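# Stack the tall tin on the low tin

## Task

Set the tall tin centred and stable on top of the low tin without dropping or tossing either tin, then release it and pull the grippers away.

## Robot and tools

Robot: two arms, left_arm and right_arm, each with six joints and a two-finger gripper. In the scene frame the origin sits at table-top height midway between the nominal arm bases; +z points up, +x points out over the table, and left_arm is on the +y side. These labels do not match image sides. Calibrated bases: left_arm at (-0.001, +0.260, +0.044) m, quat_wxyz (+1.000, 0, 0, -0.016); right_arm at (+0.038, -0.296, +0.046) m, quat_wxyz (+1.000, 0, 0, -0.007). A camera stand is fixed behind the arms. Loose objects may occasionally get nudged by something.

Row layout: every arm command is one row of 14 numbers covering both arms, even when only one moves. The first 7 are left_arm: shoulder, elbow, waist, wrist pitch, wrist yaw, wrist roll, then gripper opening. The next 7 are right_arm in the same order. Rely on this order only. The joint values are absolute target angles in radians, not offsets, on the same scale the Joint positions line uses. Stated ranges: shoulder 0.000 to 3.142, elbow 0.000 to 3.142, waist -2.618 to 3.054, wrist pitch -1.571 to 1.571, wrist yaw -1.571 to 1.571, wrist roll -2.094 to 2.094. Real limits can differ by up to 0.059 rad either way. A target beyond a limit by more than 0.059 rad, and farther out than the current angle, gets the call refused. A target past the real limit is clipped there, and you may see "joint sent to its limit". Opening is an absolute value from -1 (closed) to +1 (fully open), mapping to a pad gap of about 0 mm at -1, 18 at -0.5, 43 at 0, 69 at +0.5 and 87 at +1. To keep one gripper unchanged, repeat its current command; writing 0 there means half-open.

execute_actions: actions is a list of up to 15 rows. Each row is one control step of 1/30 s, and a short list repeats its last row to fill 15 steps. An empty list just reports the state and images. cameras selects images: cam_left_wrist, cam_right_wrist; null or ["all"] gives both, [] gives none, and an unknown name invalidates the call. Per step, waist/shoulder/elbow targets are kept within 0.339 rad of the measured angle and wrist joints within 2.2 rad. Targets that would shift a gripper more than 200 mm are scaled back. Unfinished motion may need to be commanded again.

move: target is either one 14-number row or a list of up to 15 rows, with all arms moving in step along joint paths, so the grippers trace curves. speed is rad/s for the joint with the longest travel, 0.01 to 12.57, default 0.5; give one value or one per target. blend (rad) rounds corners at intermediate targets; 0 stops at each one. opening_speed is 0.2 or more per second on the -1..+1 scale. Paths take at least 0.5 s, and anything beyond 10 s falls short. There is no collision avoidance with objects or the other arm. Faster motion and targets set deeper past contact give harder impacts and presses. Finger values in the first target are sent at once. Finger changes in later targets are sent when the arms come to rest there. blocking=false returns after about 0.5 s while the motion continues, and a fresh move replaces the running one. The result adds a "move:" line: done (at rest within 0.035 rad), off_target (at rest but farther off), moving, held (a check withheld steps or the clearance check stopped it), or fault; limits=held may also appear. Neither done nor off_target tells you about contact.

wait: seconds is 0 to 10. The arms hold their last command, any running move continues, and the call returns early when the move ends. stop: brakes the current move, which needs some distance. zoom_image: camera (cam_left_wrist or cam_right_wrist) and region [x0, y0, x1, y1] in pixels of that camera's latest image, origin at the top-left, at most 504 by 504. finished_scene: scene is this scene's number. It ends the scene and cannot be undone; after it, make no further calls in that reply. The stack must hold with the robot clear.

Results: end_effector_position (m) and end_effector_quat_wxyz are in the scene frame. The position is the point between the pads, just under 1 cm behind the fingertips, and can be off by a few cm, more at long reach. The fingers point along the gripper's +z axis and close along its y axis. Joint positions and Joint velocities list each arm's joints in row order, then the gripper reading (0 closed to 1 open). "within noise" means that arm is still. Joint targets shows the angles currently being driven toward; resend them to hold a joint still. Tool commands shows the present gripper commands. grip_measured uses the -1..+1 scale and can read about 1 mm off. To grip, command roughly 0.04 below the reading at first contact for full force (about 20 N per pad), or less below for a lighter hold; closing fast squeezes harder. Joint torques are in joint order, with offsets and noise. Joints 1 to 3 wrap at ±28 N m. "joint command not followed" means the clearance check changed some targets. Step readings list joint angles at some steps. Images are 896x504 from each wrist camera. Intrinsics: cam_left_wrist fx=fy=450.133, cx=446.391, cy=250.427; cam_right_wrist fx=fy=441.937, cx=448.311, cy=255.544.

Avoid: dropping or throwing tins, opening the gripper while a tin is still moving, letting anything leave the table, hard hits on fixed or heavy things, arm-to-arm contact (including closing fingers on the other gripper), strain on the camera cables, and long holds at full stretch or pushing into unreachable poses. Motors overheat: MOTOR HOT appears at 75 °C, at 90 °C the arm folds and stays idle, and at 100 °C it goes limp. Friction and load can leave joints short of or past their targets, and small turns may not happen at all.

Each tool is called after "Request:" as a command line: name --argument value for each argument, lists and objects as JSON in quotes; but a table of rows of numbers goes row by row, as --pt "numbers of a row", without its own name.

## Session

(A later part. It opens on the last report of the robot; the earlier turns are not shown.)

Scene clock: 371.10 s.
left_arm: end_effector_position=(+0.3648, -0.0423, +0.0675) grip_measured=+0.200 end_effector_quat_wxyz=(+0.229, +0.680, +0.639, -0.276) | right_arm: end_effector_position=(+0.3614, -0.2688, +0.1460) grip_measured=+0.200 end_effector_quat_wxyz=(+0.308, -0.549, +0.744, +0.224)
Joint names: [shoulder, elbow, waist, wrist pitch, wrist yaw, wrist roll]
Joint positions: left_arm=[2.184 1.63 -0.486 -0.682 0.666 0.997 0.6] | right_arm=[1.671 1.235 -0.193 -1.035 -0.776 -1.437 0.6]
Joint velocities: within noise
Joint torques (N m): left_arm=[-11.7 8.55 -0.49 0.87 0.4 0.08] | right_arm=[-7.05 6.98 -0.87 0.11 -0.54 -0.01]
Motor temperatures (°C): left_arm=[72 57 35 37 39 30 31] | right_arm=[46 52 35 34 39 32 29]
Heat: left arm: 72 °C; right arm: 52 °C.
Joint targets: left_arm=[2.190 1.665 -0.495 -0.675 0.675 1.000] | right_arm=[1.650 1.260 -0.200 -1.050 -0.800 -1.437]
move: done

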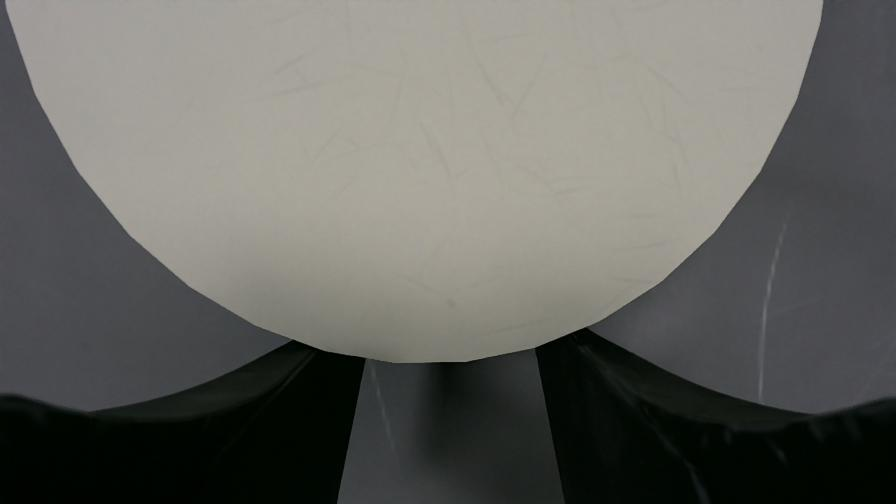

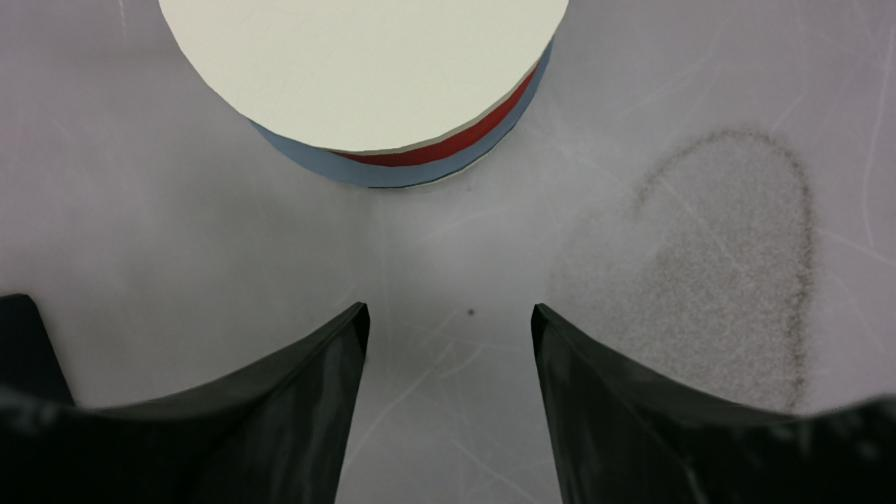

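Request:
move --pt "2.150 1.600 -0.440 -0.660 0.660 1.000 0.2 1.650 1.260 -0.200 -1.050 -0.800 -1.437 0.2" --pt "2.080 1.570 -0.360 -0.660 0.660 1.000 0.2 1.650 1.260 -0.200 -1.050 -0.800 -1.437 0.2" --pt "1.900 1.740 -0.300 -1.000 0.750 1.000 0.2 1.600 1.290 -0.250 -1.050 -0.800 -1.437 0.2" --speed '[0.15, 0.4, 0.7]'

Scene clock: 380.50 s.
left_arm: end_effector_position=(+0.3709, +0.0327, +0.1982) grip_measured=+0.200 end_effector_quat_wxyz=(+0.284, +0.621, +0.677, -0.274) | right_arm: end_effector_position=(+0.3691, -0.2867, +0.1669) grip_measured=+0.200 end_effector_quat_wxyz=(+0.335, -0.540, +0.748, +0.191)
Joint names: [shoulder, elbow, waist, wrist pitch, wrist yaw, wrist roll]
Joint positions: left_arm=[1.912 1.718 -0.304 -0.987 0.732 0.997 0.6] | right_arm=[1.625 1.262 -0.243 -1.037 -0.777 -1.437 0.6]
Joint velocities: within noise
Joint torques (N m): left_arm=[-11.48 7.71 0.53 0.78 0.5 0.07] | right_arm=[-7.13 7.42 -0.85 0.22 -0.53 0]
Motor temperatures (°C): left_arm=[71 58 35 37 39 30 31] | right_arm=[46 52 35 34 39 32 29]
Heat: left arm: 71 °C; right arm: 52 °C.
Joint targets: left_arm=[1.900 1.740 -0.300 -1.000 0.750 1.000] | right_arm=[1.600 1.290 -0.250 -1.050 -0.800 -1.437]
move: done

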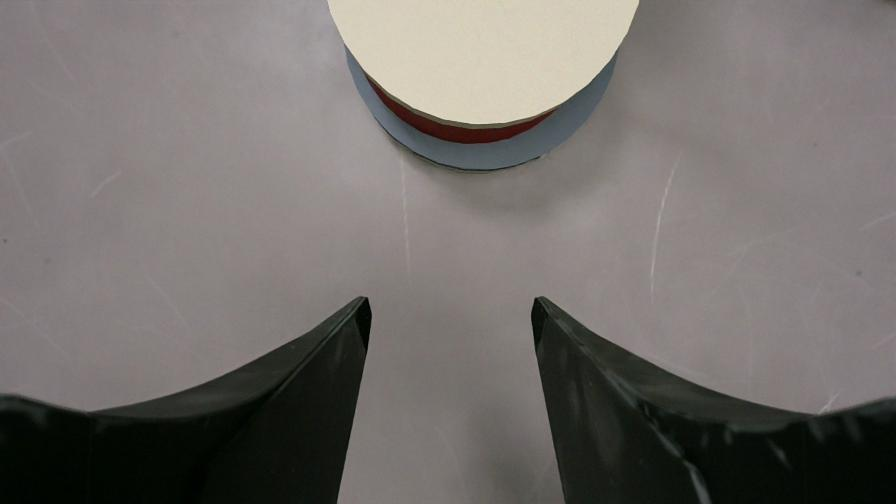

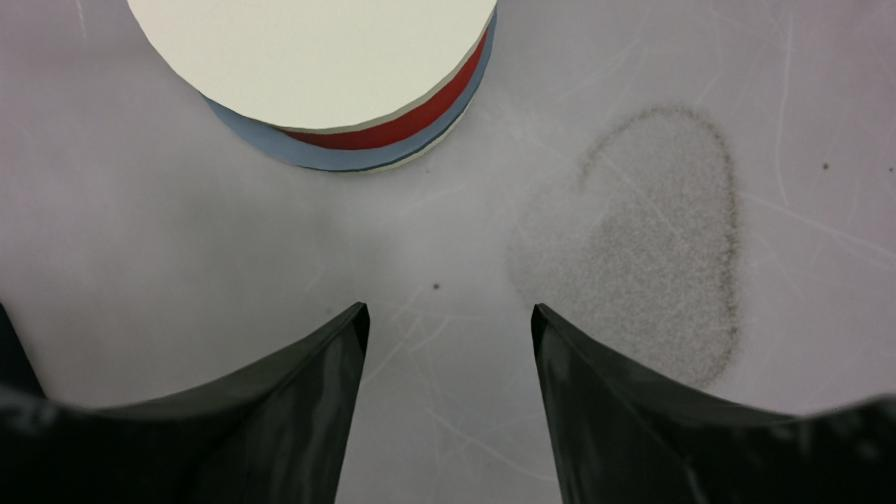

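Well centred now.

Request:
finished_scene --scene 2

The scene is finished: the task was done.


## Next scene

The same job, from a new start.

Request:
move --target '[1.0, 1.4, -0.35, -0.74, -0.35, 0, 0.2, 0.9, 1.3, 0.35, -0.74, 0.35, 0, 0.2]' --speed 1.0

Scene clock: 1.63 s.
left_arm: end_effector_position=(+0.2878, +0.2030, +0.4124) grip_measured=+0.200 end_effector_quat_wxyz=(+0.583, +0.057, +0.810, +0.020) | right_arm: end_effector_position=(+0.3086, -0.2654, +0.3964) grip_measured=+0.200 end_effector_quat_wxyz=(+0.578, -0.031, +0.814, -0.047)
Joint names: [shoulder, elbow, waist, wrist pitch, wrist yaw, wrist roll]
Joint positions: left_arm=[0.997 1.411 -0.357 -0.759 -0.335 -0.013 0.6] | right_arm=[0.899 1.306 0.358 -0.765 0.365 0.013 0.6]
Joint velocities: within noise
Joint torques (N m): left_arm=[-1.07 4.63 0.77 1.88 -0.25 0.18] | right_arm=[-0.12 4.77 -0.94 1.84 0.05 -0.12]
Motor temperatures (°C): left_arm=[49 48 34 33 34 30 31] | right_arm=[36 44 35 31 35 32 29]
Heat: left arm: 49 °C; right arm: 44 °C.
Joint targets: left_arm=[1.000 1.400 -0.350 -0.740 -0.350 0.000] | right_arm=[0.900 1.300 0.350 -0.740 0.350 0.000]
move: done

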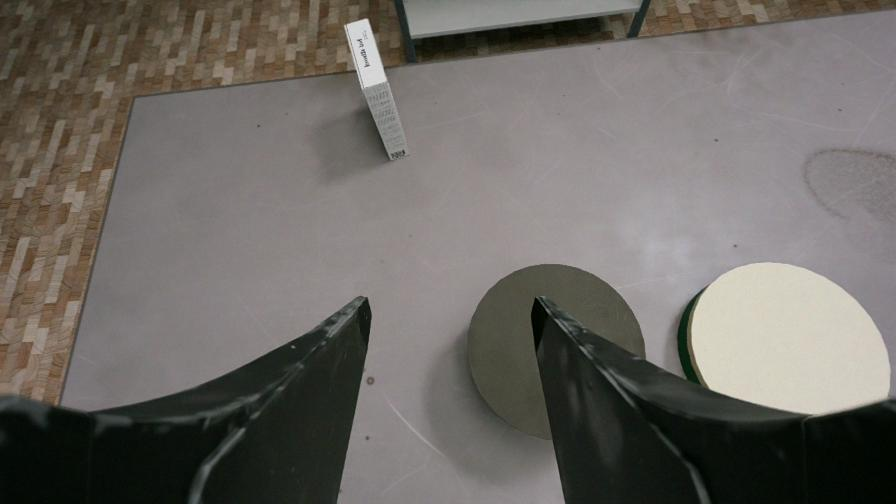

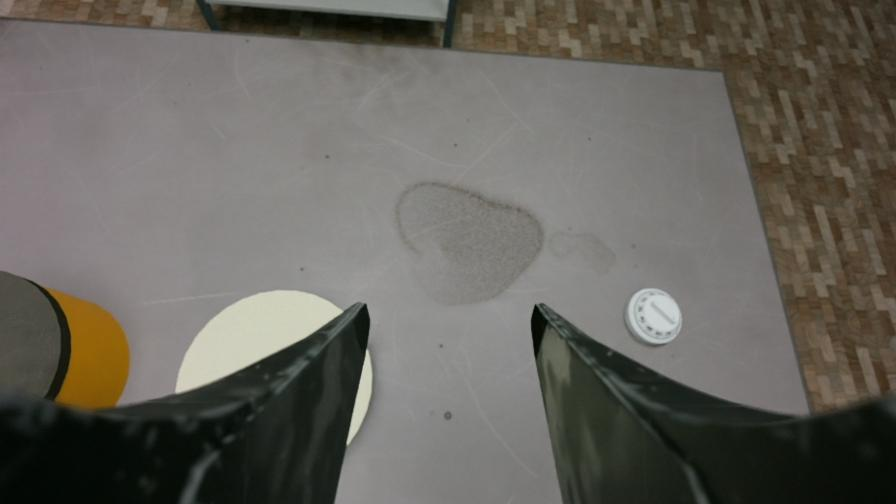

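Request:
move --pt "1.448 1.110 0.290 -1.100 0.715 1.428 0.2 2.141 1.950 0.583 -1.195 -0.708 -1.350 0.2" --pt "1.580 0.800 0.290 -0.660 0.715 1.428 0.2 2.203 1.636 0.583 -0.819 -0.708 -1.350 0.2" --speed '[1.0, 0.5]' --blend '[0.05, 0]'

Scene clock: 32.80 s.
left_arm: end_effector_position=(+0.2715, +0.2465, +0.0597) grip_measured=+0.200 end_effector_quat_wxyz=(+0.288, +0.531, +0.775, -0.188) | right_arm: end_effector_position=(+0.3702, +0.0089, +0.0579) grip_measured=+0.200 end_effector_quat_wxyz=(-0.196, +0.779, -0.524, -0.281)
Joint names: [shoulder, elbow, waist, wrist pitch, wrist yaw, wrist roll]
Joint positions: left_arm=[1.578 0.809 0.284 -0.684 0.693 1.409 0.6] | right_arm=[2.206 1.641 0.58 -0.843 -0.685 -1.334 0.6]
Joint velocities: within noise
Joint torques (N m): left_arm=[-6.01 4.41 0.73 0.74 0.59 0.23] | right_arm=[-9.36 4.62 -0.09 0.55 -0.52 -0.17]
Motor temperatures (°C): left_arm=[49 49 34 38 33 30 31] | right_arm=[37 47 35 38 35 32 29]
Heat: left arm: 49 °C; right arm: 47 °C.
Joint targets: left_arm=[1.580 0.800 0.290 -0.660 0.715 1.428] | right_arm=[2.203 1.636 0.583 -0.819 -0.708 -1.350]
move: done

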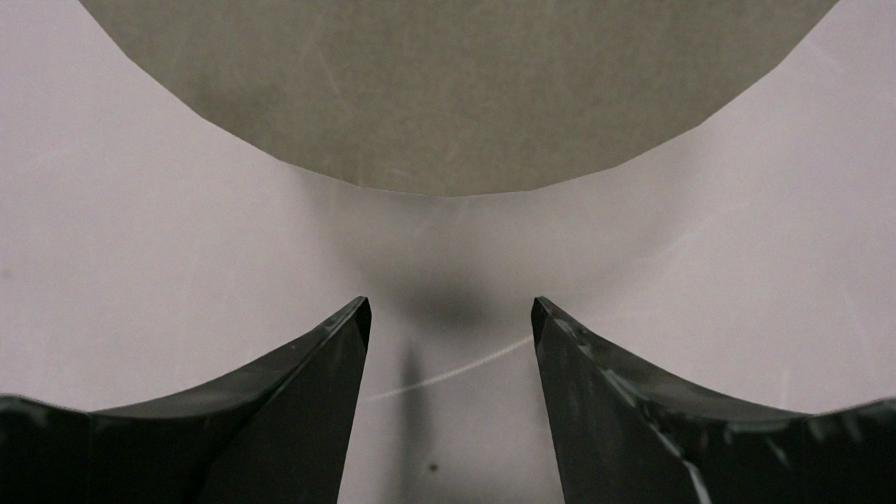

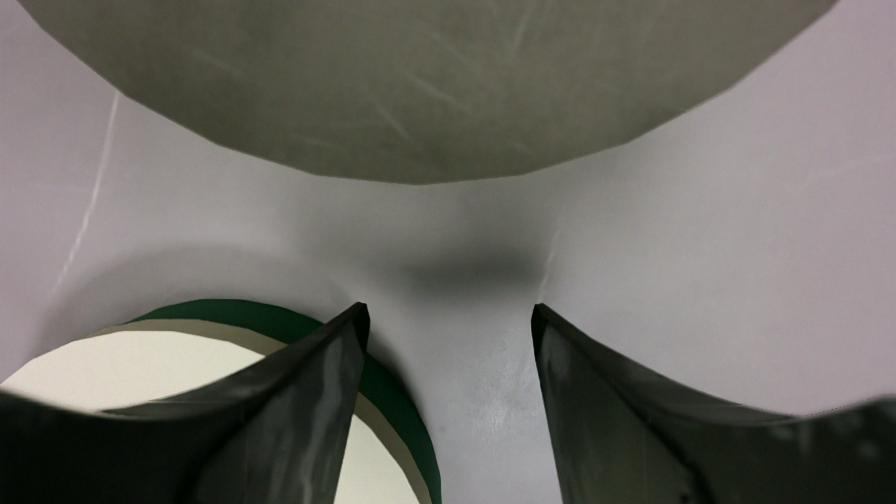

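Request:
move --target '[1.602, 0.780, 0.126, -0.505, 0.690, 1.210, 0.2, 2.231, 1.672, 0.688, -0.737, -0.690, -1.208, 0.2]' --speed 0.25

Scene clock: 63.23 s.
left_arm: end_effector_position=(+0.2837, +0.2100, +0.0544) grip_measured=+0.200 end_effector_quat_wxyz=(+0.287, +0.525, +0.777, -0.197) | right_arm: end_effector_position=(+0.3479, +0.0461, +0.0516) grip_measured=+0.200 end_effector_quat_wxyz=(-0.190, +0.778, -0.523, -0.291)
Joint names: [shoulder, elbow, waist, wrist pitch, wrist yaw, wrist roll]
Joint positions: left_arm=[1.594 0.791 0.14 -0.544 0.68 1.217 0.6] | right_arm=[2.226 1.641 0.675 -0.769 -0.682 -1.221 0.6]
Joint velocities: within noise
Joint torques (N m): left_arm=[-5.63 4.3 -0.92 1.02 0.46 -0.05] | right_arm=[-8.91 7.6 0.68 0.73 -0.33 0.11]
Motor temperatures (°C): left_arm=[50 49 34 35 33 30 31] | right_arm=[49 47 35 34 34 32 29]
Heat: left arm: 50 °C; right arm: 49 °C.
Joint targets: left_arm=[1.602 0.780 0.126 -0.505 0.690 1.210] | right_arm=[2.231 1.672 0.688 -0.737 -0.690 -1.208]
move: off_target (left_arm); left_arm: the wrist pitch is farthest, 0.039 rad from its target

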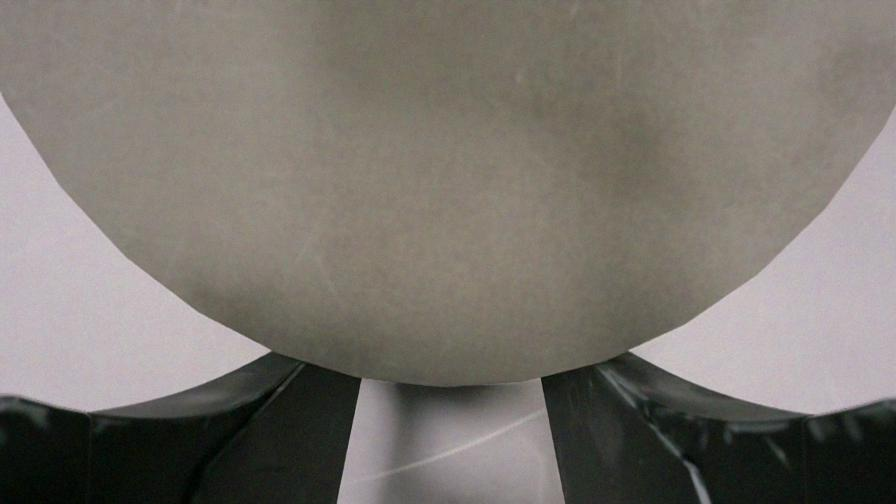

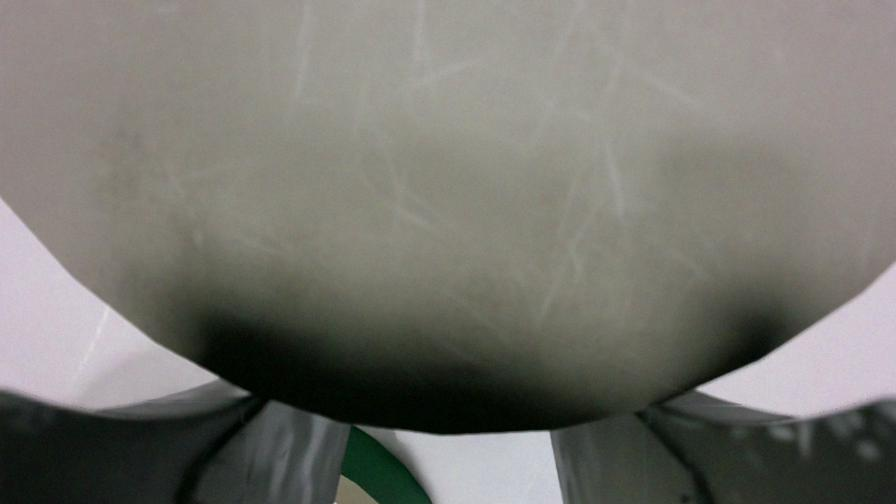

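Request:
move --pt "1.602 0.790 0.105 -0.490 0.770 1.210 0.2 2.231 1.678 0.715 -0.715 -0.770 -1.208 0.2" --pt "1.602 0.800 0.058 -0.460 0.920 1.210 0.2 2.231 1.685 0.772 -0.670 -0.920 -1.208 0.2" --speed 0.13

Scene clock: 75.20 s.
left_arm: end_effector_position=(+0.2840, +0.2061, +0.0553) grip_measured=+0.200 end_effector_quat_wxyz=(+0.290, +0.527, +0.773, -0.201) | right_arm: end_effector_position=(+0.3433, +0.0516, +0.0532) grip_measured=+0.200 end_effector_quat_wxyz=(-0.195, +0.774, -0.517, -0.311)
Joint names: [shoulder, elbow, waist, wrist pitch, wrist yaw, wrist roll]
Joint positions: left_arm=[1.594 0.791 0.132 -0.54 0.69 1.213 0.6] | right_arm=[2.231 1.641 0.675 -0.764 -0.725 -1.221 0.6]
Joint velocities: within noise
Joint torques (N m): left_arm=[-5.63 5.89 -5.74 1.4 2.62 0.01] | right_arm=[-9.29 8.64 7.01 1.28 -2.42 0.12]
Motor temperatures (°C): left_arm=[50 48 34 35 34 30 31] | right_arm=[48 48 35 34 35 32 29]
Heat: left arm: 50 °C; right arm: 48 °C.
Joint targets: left_arm=[1.602 0.800 0.058 -0.460 0.920 1.210] | right_arm=[2.231 1.685 0.772 -0.670 -0.920 -1.208]
move: off_target (left_arm, right_arm); left_arm: the wrist yaw is farthest, 0.230 rad from its target; right_arm: the wrist yaw is farthest, 0.195 rad from its target

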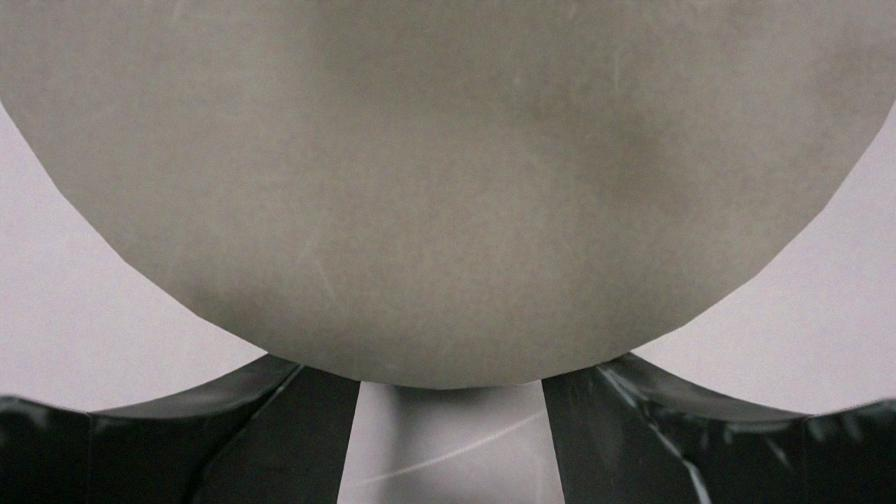

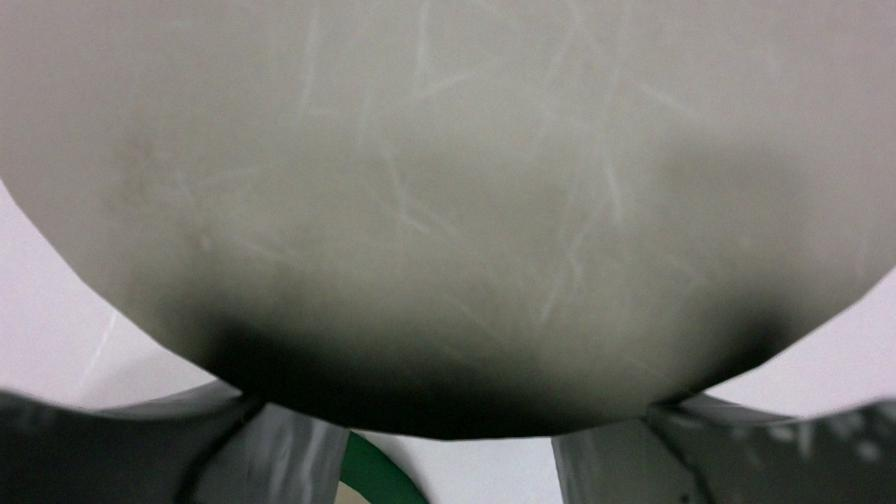

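Request:
move --pt "1.484 1.027 0.055 -0.768 0.925 1.210 0.2 2.151 1.870 0.775 -0.914 -0.925 -1.208 0.2" --pt "1.505 1.035 -0.284 -0.525 0.793 0.927 0.2 1.890 1.505 0.598 -0.908 -0.909 -1.360 0.2" --pt "1.655 1.182 -0.541 -0.405 0.710 0.765 0.2 1.742 1.312 0.334 -1.020 -0.930 -1.555 0.2" --speed '[0.15, 0.22, 0.22]'

Scene clock: 109.63 s.
left_arm: end_effector_position=(+0.2826, +0.0358, +0.1162) grip_measured=+0.200 end_effector_quat_wxyz=(+0.239, +0.591, +0.738, -0.223) | right_arm: end_effector_position=(+0.3268, -0.1342, +0.1215) grip_measured=+0.200 end_effector_quat_wxyz=(-0.203, +0.738, -0.584, -0.271)
Joint names: [shoulder, elbow, waist, wrist pitch, wrist yaw, wrist roll]
Joint positions: left_arm=[1.649 1.112 -0.462 -0.595 0.518 0.738 0.6] | right_arm=[1.787 1.304 0.283 -1.081 -0.691 -1.532 0.6]
Joint velocities: within noise
Joint torques (N m): left_arm=[-7.27 11.51 -6.22 2.8 2.15 0.32] | right_arm=[-9.65 5.56 3.55 0.64 -2.93 -0.24]
Motor temperatures (°C): left_arm=[51 51 36 38 47 30 31] | right_arm=[50 51 39 36 43 32 29]
Heat: left arm: 51 °C; right arm: 51 °C.
Joint targets: left_arm=[1.655 1.182 -0.541 -0.405 0.710 0.765] | right_arm=[1.742 1.312 0.334 -1.020 -0.930 -1.555]
move: off_target (left_arm, right_arm); left_arm: the wrist yaw is farthest, 0.192 rad from its target; right_arm: the wrist yaw is farthest, 0.239 rad from its target

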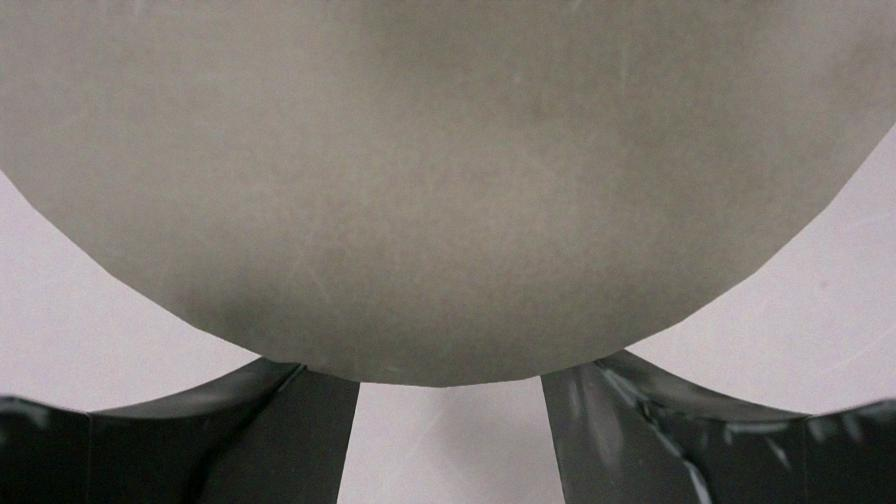

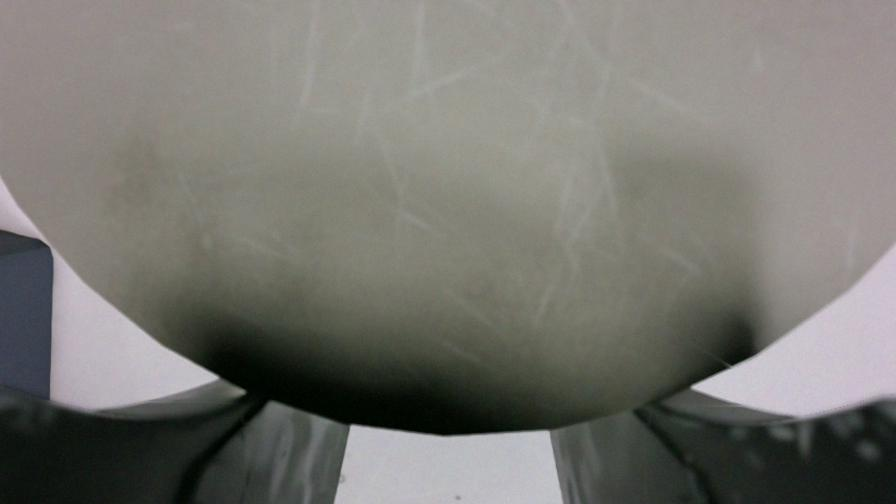

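Request:
move --target '[1.850, 1.418, -0.671, -0.414, 0.732, 0.818, 0.2, 1.715, 1.268, 0.083, -1.165, -0.925, -1.785, 0.2]' --speed 0.2

Scene clock: 143.27 s.
left_arm: end_effector_position=(+0.3051, -0.0352, +0.1206) grip_measured=+0.200 end_effector_quat_wxyz=(+0.249, +0.644, +0.684, -0.235) | right_arm: end_effector_position=(+0.3409, -0.2078, +0.1234) grip_measured=+0.200 end_effector_quat_wxyz=(-0.241, +0.725, -0.597, -0.245)
Joint names: [shoulder, elbow, waist, wrist pitch, wrist yaw, wrist roll]
Joint positions: left_arm=[1.845 1.347 -0.585 -0.589 0.525 0.761 0.6] | right_arm=[1.755 1.269 0.037 -1.154 -0.699 -1.767 0.6]
Joint velocities: within noise
Joint torques (N m): left_arm=[-9.35 11.69 -6.74 2.7 2.29 0.69] | right_arm=[-8.99 4.7 3.15 -0.16 -2.78 -0.2]
Motor temperatures (°C): left_arm=[50 57 38 52 47 30 31] | right_arm=[51 50 38 34 49 32 29]
Heat: left arm: 57 °C; right arm: 51 °C.
Joint targets: left_arm=[1.850 1.418 -0.671 -0.414 0.732 0.818] | right_arm=[1.715 1.268 0.083 -1.165 -0.925 -1.785]
move: off_target (left_arm, right_arm); left_arm: the wrist yaw is farthest, 0.207 rad from its target; right_arm: the wrist yaw is farthest, 0.226 rad from its target

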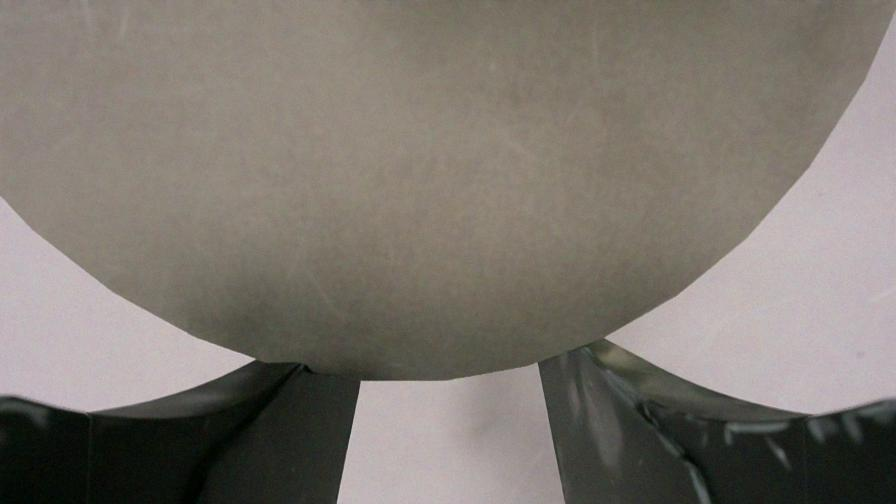

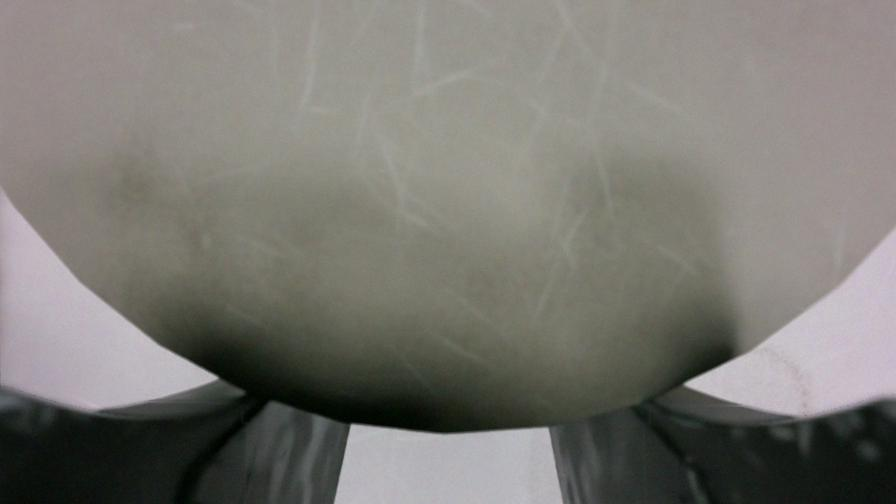

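Request:
move --target '[1.835, 1.341, -0.691, -0.375, 0.732, 0.818, 0.2, 1.686, 1.179, 0.074, -1.105, -0.925, -1.785, 0.2]' --speed 0.1

Scene clock: 157.20 s.
left_arm: end_effector_position=(+0.2947, -0.0368, +0.1136) grip_measured=+0.200 end_effector_quat_wxyz=(+0.237, +0.650, +0.682, -0.239) | right_arm: end_effector_position=(+0.3251, -0.2105, +0.1114) grip_measured=+0.201 end_effector_quat_wxyz=(-0.238, +0.718, -0.603, -0.253)
Joint names: [shoulder, elbow, waist, wrist pitch, wrist yaw, wrist roll]
Joint positions: left_arm=[1.845 1.325 -0.602 -0.589 0.527 0.761 0.6] | right_arm=[1.726 1.182 0.025 -1.118 -0.706 -1.768 0.6]
Joint velocities: within noise
Joint torques (N m): left_arm=[-10.8 7.23 -6.95 3.03 2.27 0.68] | right_arm=[-8.61 4.49 3.4 0.03 -2.71 -0.19]
Motor temperatures (°C): left_arm=[51 58 38 52 48 30 31] | right_arm=[52 49 38 33 50 32 29]
Heat: left arm: 58 °C; right arm: 52 °C.
Joint targets: left_arm=[1.835 1.341 -0.691 -0.375 0.732 0.818] | right_arm=[1.686 1.179 0.074 -1.105 -0.925 -1.785]
move: off_target (left_arm, right_arm); left_arm: the wrist pitch is farthest, 0.214 rad from its target; right_arm: the wrist yaw is farthest, 0.219 rad from its target

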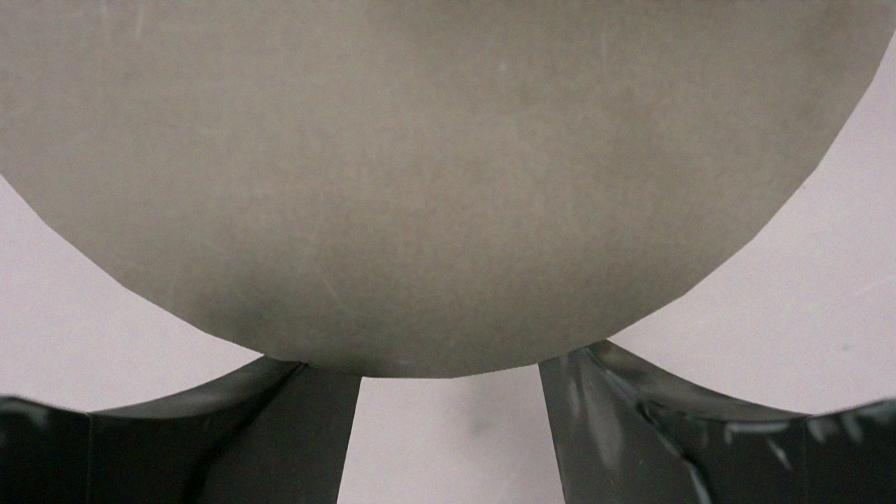

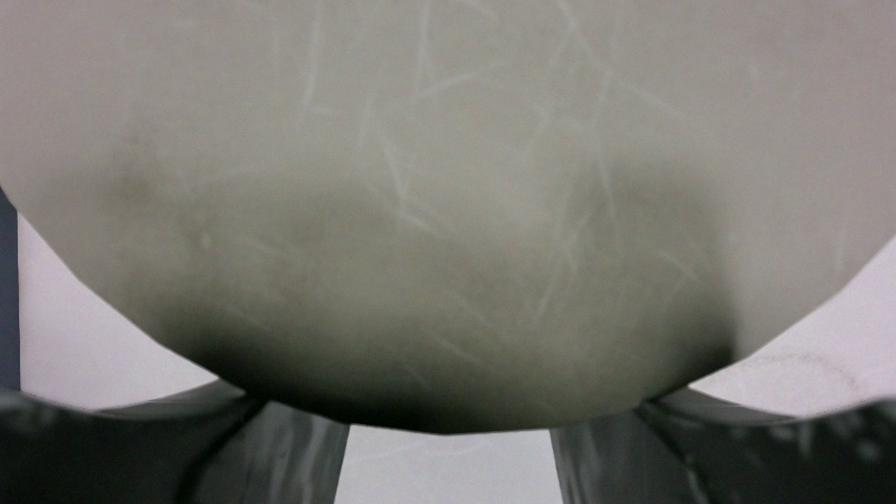

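Request:
move --target '[1.857, 1.300, -0.691, -0.330, 0.732, 0.818, 0.2, 1.733, 1.156, 0.076, -1.060, -0.925, -1.785, 0.2]' --speed 0.08

Scene clock: 168.53 s.
left_arm: end_effector_position=(+0.2947, -0.0369, +0.1026) grip_measured=+0.200 end_effector_quat_wxyz=(+0.240, +0.650, +0.680, -0.239) | right_arm: end_effector_position=(+0.3262, -0.2105, +0.1020) grip_measured=+0.201 end_effector_quat_wxyz=(-0.240, +0.719, -0.602, -0.252)
Joint names: [shoulder, elbow, waist, wrist pitch, wrist yaw, wrist roll]
Joint positions: left_arm=[1.852 1.286 -0.602 -0.535 0.527 0.761 0.6] | right_arm=[1.738 1.157 0.025 -1.077 -0.706 -1.768 0.6]
Joint velocities: within noise
Joint torques (N m): left_arm=[-9.35 7.05 -6.95 2.96 2.27 0.68] | right_arm=[-5.94 4.6 3.54 0.07 -2.71 -0.19]
Motor temperatures (°C): left_arm=[52 57 39 54 49 30 31] | right_arm=[50 49 37 32 51 32 29]
Heat: left arm: 57 °C; right arm: 51 °C.
Joint targets: left_arm=[1.857 1.300 -0.691 -0.330 0.732 0.818] | right_arm=[1.733 1.156 0.076 -1.060 -0.925 -1.785]
move: off_target (left_arm, right_arm); left_arm: the wrist pitch is farthest, 0.205 rad from its target; right_arm: the wrist yaw is farthest, 0.219 rad from its target

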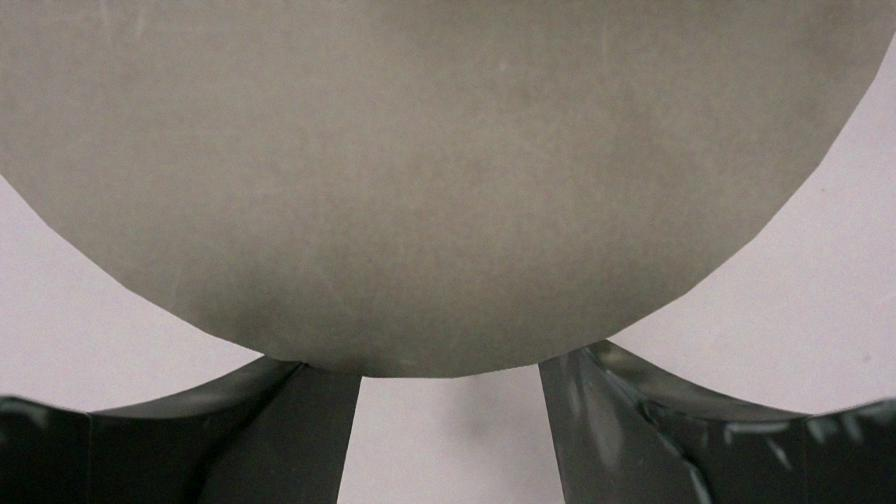

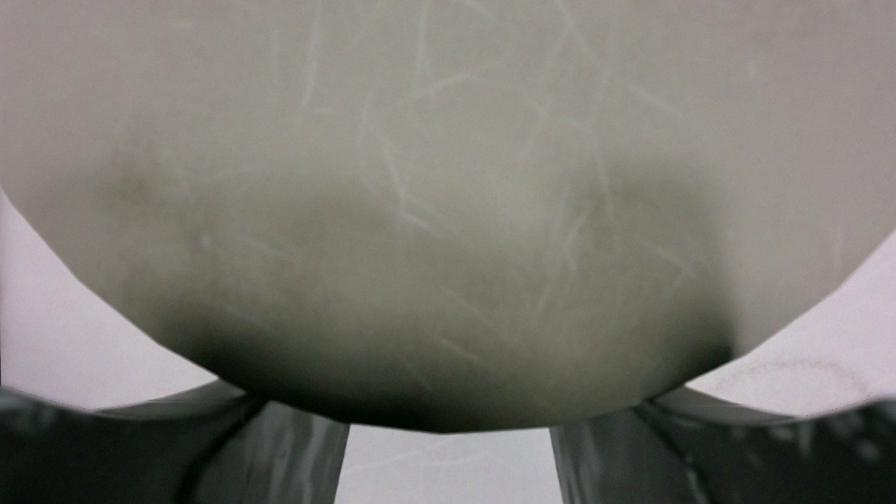

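Request:
move --target '[1.872, 1.276, -0.691, -0.292, 0.732, 0.818, 0.2, 1.751, 1.134, 0.076, -1.020, -0.925, -1.785, 0.2]' --speed 0.07

Scene clock: 173.27 s.
left_arm: end_effector_position=(+0.2983, -0.0395, +0.0998) grip_measured=+0.200 end_effector_quat_wxyz=(+0.252, +0.650, +0.676, -0.237) | right_arm: end_effector_position=(+0.3256, -0.2118, +0.0947) grip_measured=+0.201 end_effector_quat_wxyz=(-0.238, +0.716, -0.605, -0.254)
Joint names: [shoulder, elbow, waist, wrist pitch, wrist yaw, wrist roll]
Joint positions: left_arm=[1.854 1.268 -0.602 -0.491 0.527 0.761 0.6] | right_arm=[1.75 1.14 0.021 -1.055 -0.706 -1.768 0.6]
Joint velocities: within noise
Joint torques (N m): left_arm=[-8.01 6.56 -6.97 2.94 2.27 0.68] | right_arm=[-5.49 4.14 3.89 0.22 -2.71 -0.18]
Motor temperatures (°C): left_arm=[53 57 39 55 49 30 31] | right_arm=[49 48 37 32 51 32 29]
Heat: left arm: 57 °C; right arm: 51 °C.
Joint targets: left_arm=[1.872 1.276 -0.691 -0.292 0.732 0.818] | right_arm=[1.751 1.134 0.076 -1.020 -0.925 -1.785]
move: off_target (left_arm, right_arm); left_arm: the wrist yaw is farthest, 0.205 rad from its target; right_arm: the wrist yaw is farthest, 0.219 rad from its target

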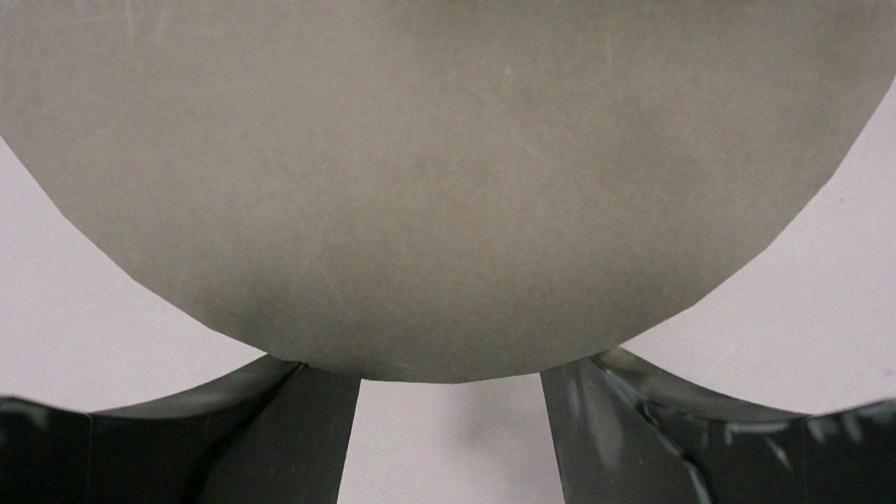

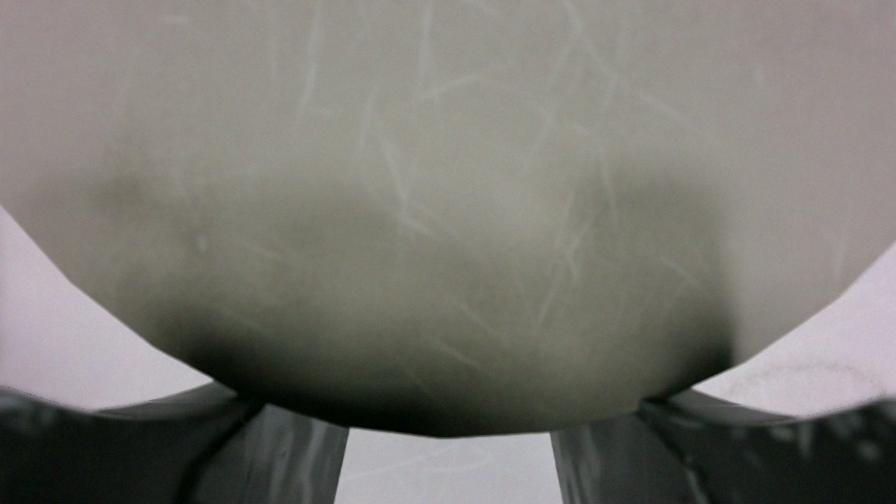

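Request:
move --pt "1.882 1.260 -0.691 -0.268 0.732 0.818 0.2 1.761 1.122 0.076 -0.997 -0.925 -1.785 0.2" --pt "1.868 1.258 -0.612 -0.440 0.570 0.770 0.2 1.758 1.125 0.032 -1.015 -0.750 -1.775 0.2" --pt "1.850 1.255 -0.555 -0.460 0.530 0.765 0.2 1.750 1.130 -0.035 -1.020 -0.710 -1.770 0.2" --pt "1.725 1.135 -0.500 -0.450 0.530 0.765 0.2 1.685 1.100 -0.150 -1.050 -0.710 -1.770 0.2" --pt "1.650 1.468 -0.450 -0.840 0.550 0.765 0.2 1.610 1.437 -0.200 -1.420 -0.730 -1.770 0.2" --speed '[0.07, 0.12, 0.15, 0.3, 0.6]'

Scene clock: 194.93 s.
left_arm: end_effector_position=(+0.3129, +0.0194, +0.2004) grip_measured=+0.200 end_effector_quat_wxyz=(+0.279, +0.600, +0.717, -0.220) | right_arm: end_effector_position=(+0.3328, -0.2734, +0.1947) grip_measured=+0.200 end_effector_quat_wxyz=(-0.276, +0.654, -0.673, -0.211)
Joint names: [shoulder, elbow, waist, wrist pitch, wrist yaw, wrist roll]
Joint positions: left_arm=[1.667 1.44 -0.456 -0.827 0.535 0.761 0.6] | right_arm=[1.63 1.41 -0.193 -1.402 -0.707 -1.768 0.6]
Joint velocities: within noise
Joint torques (N m): left_arm=[-10.09 8.4 0.69 0.95 0.37 0.07] | right_arm=[-6.58 7.13 -0.88 -0.22 -0.51 -0.02]
Motor temperatures (°C): left_arm=[54 55 39 55 49 30 31] | right_arm=[47 48 37 32 51 32 29]
Heat: left arm: 55 °C; right arm: 51 °C.
Joint targets: left_arm=[1.650 1.468 -0.450 -0.840 0.550 0.765] | right_arm=[1.610 1.437 -0.200 -1.420 -0.730 -1.770]
move: done

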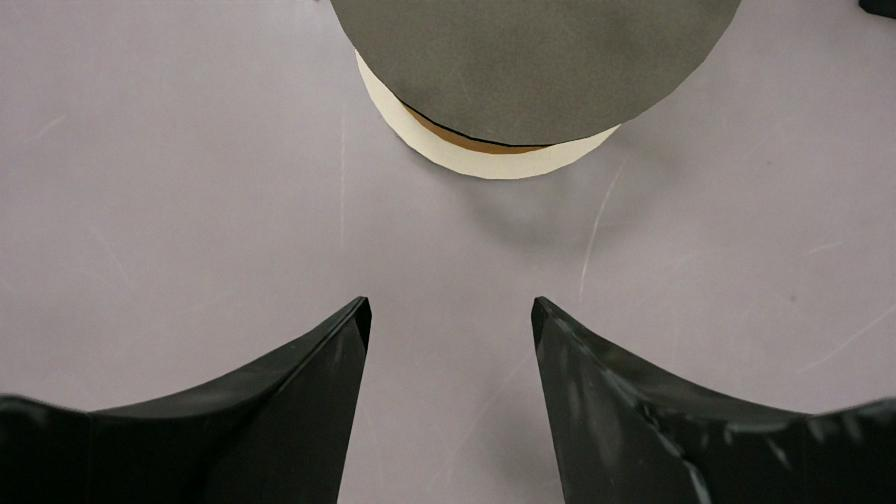

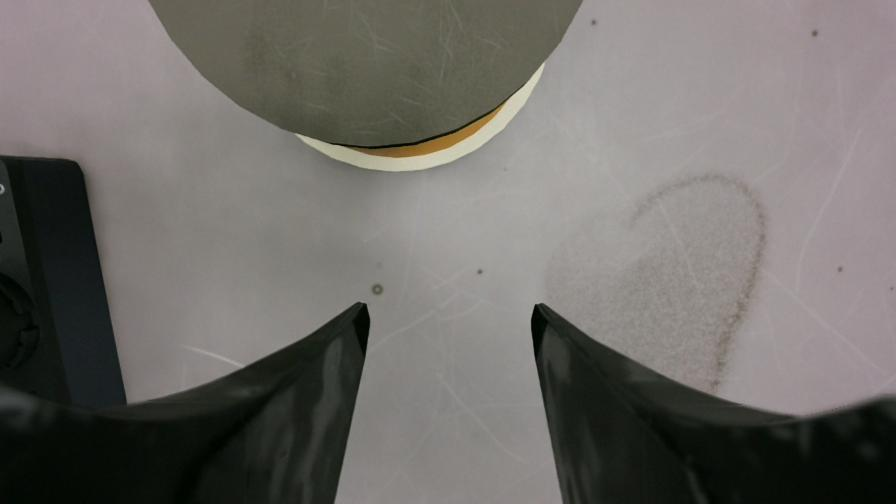

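Request:
finished_scene --scene 3

The scene is finished: the task was done.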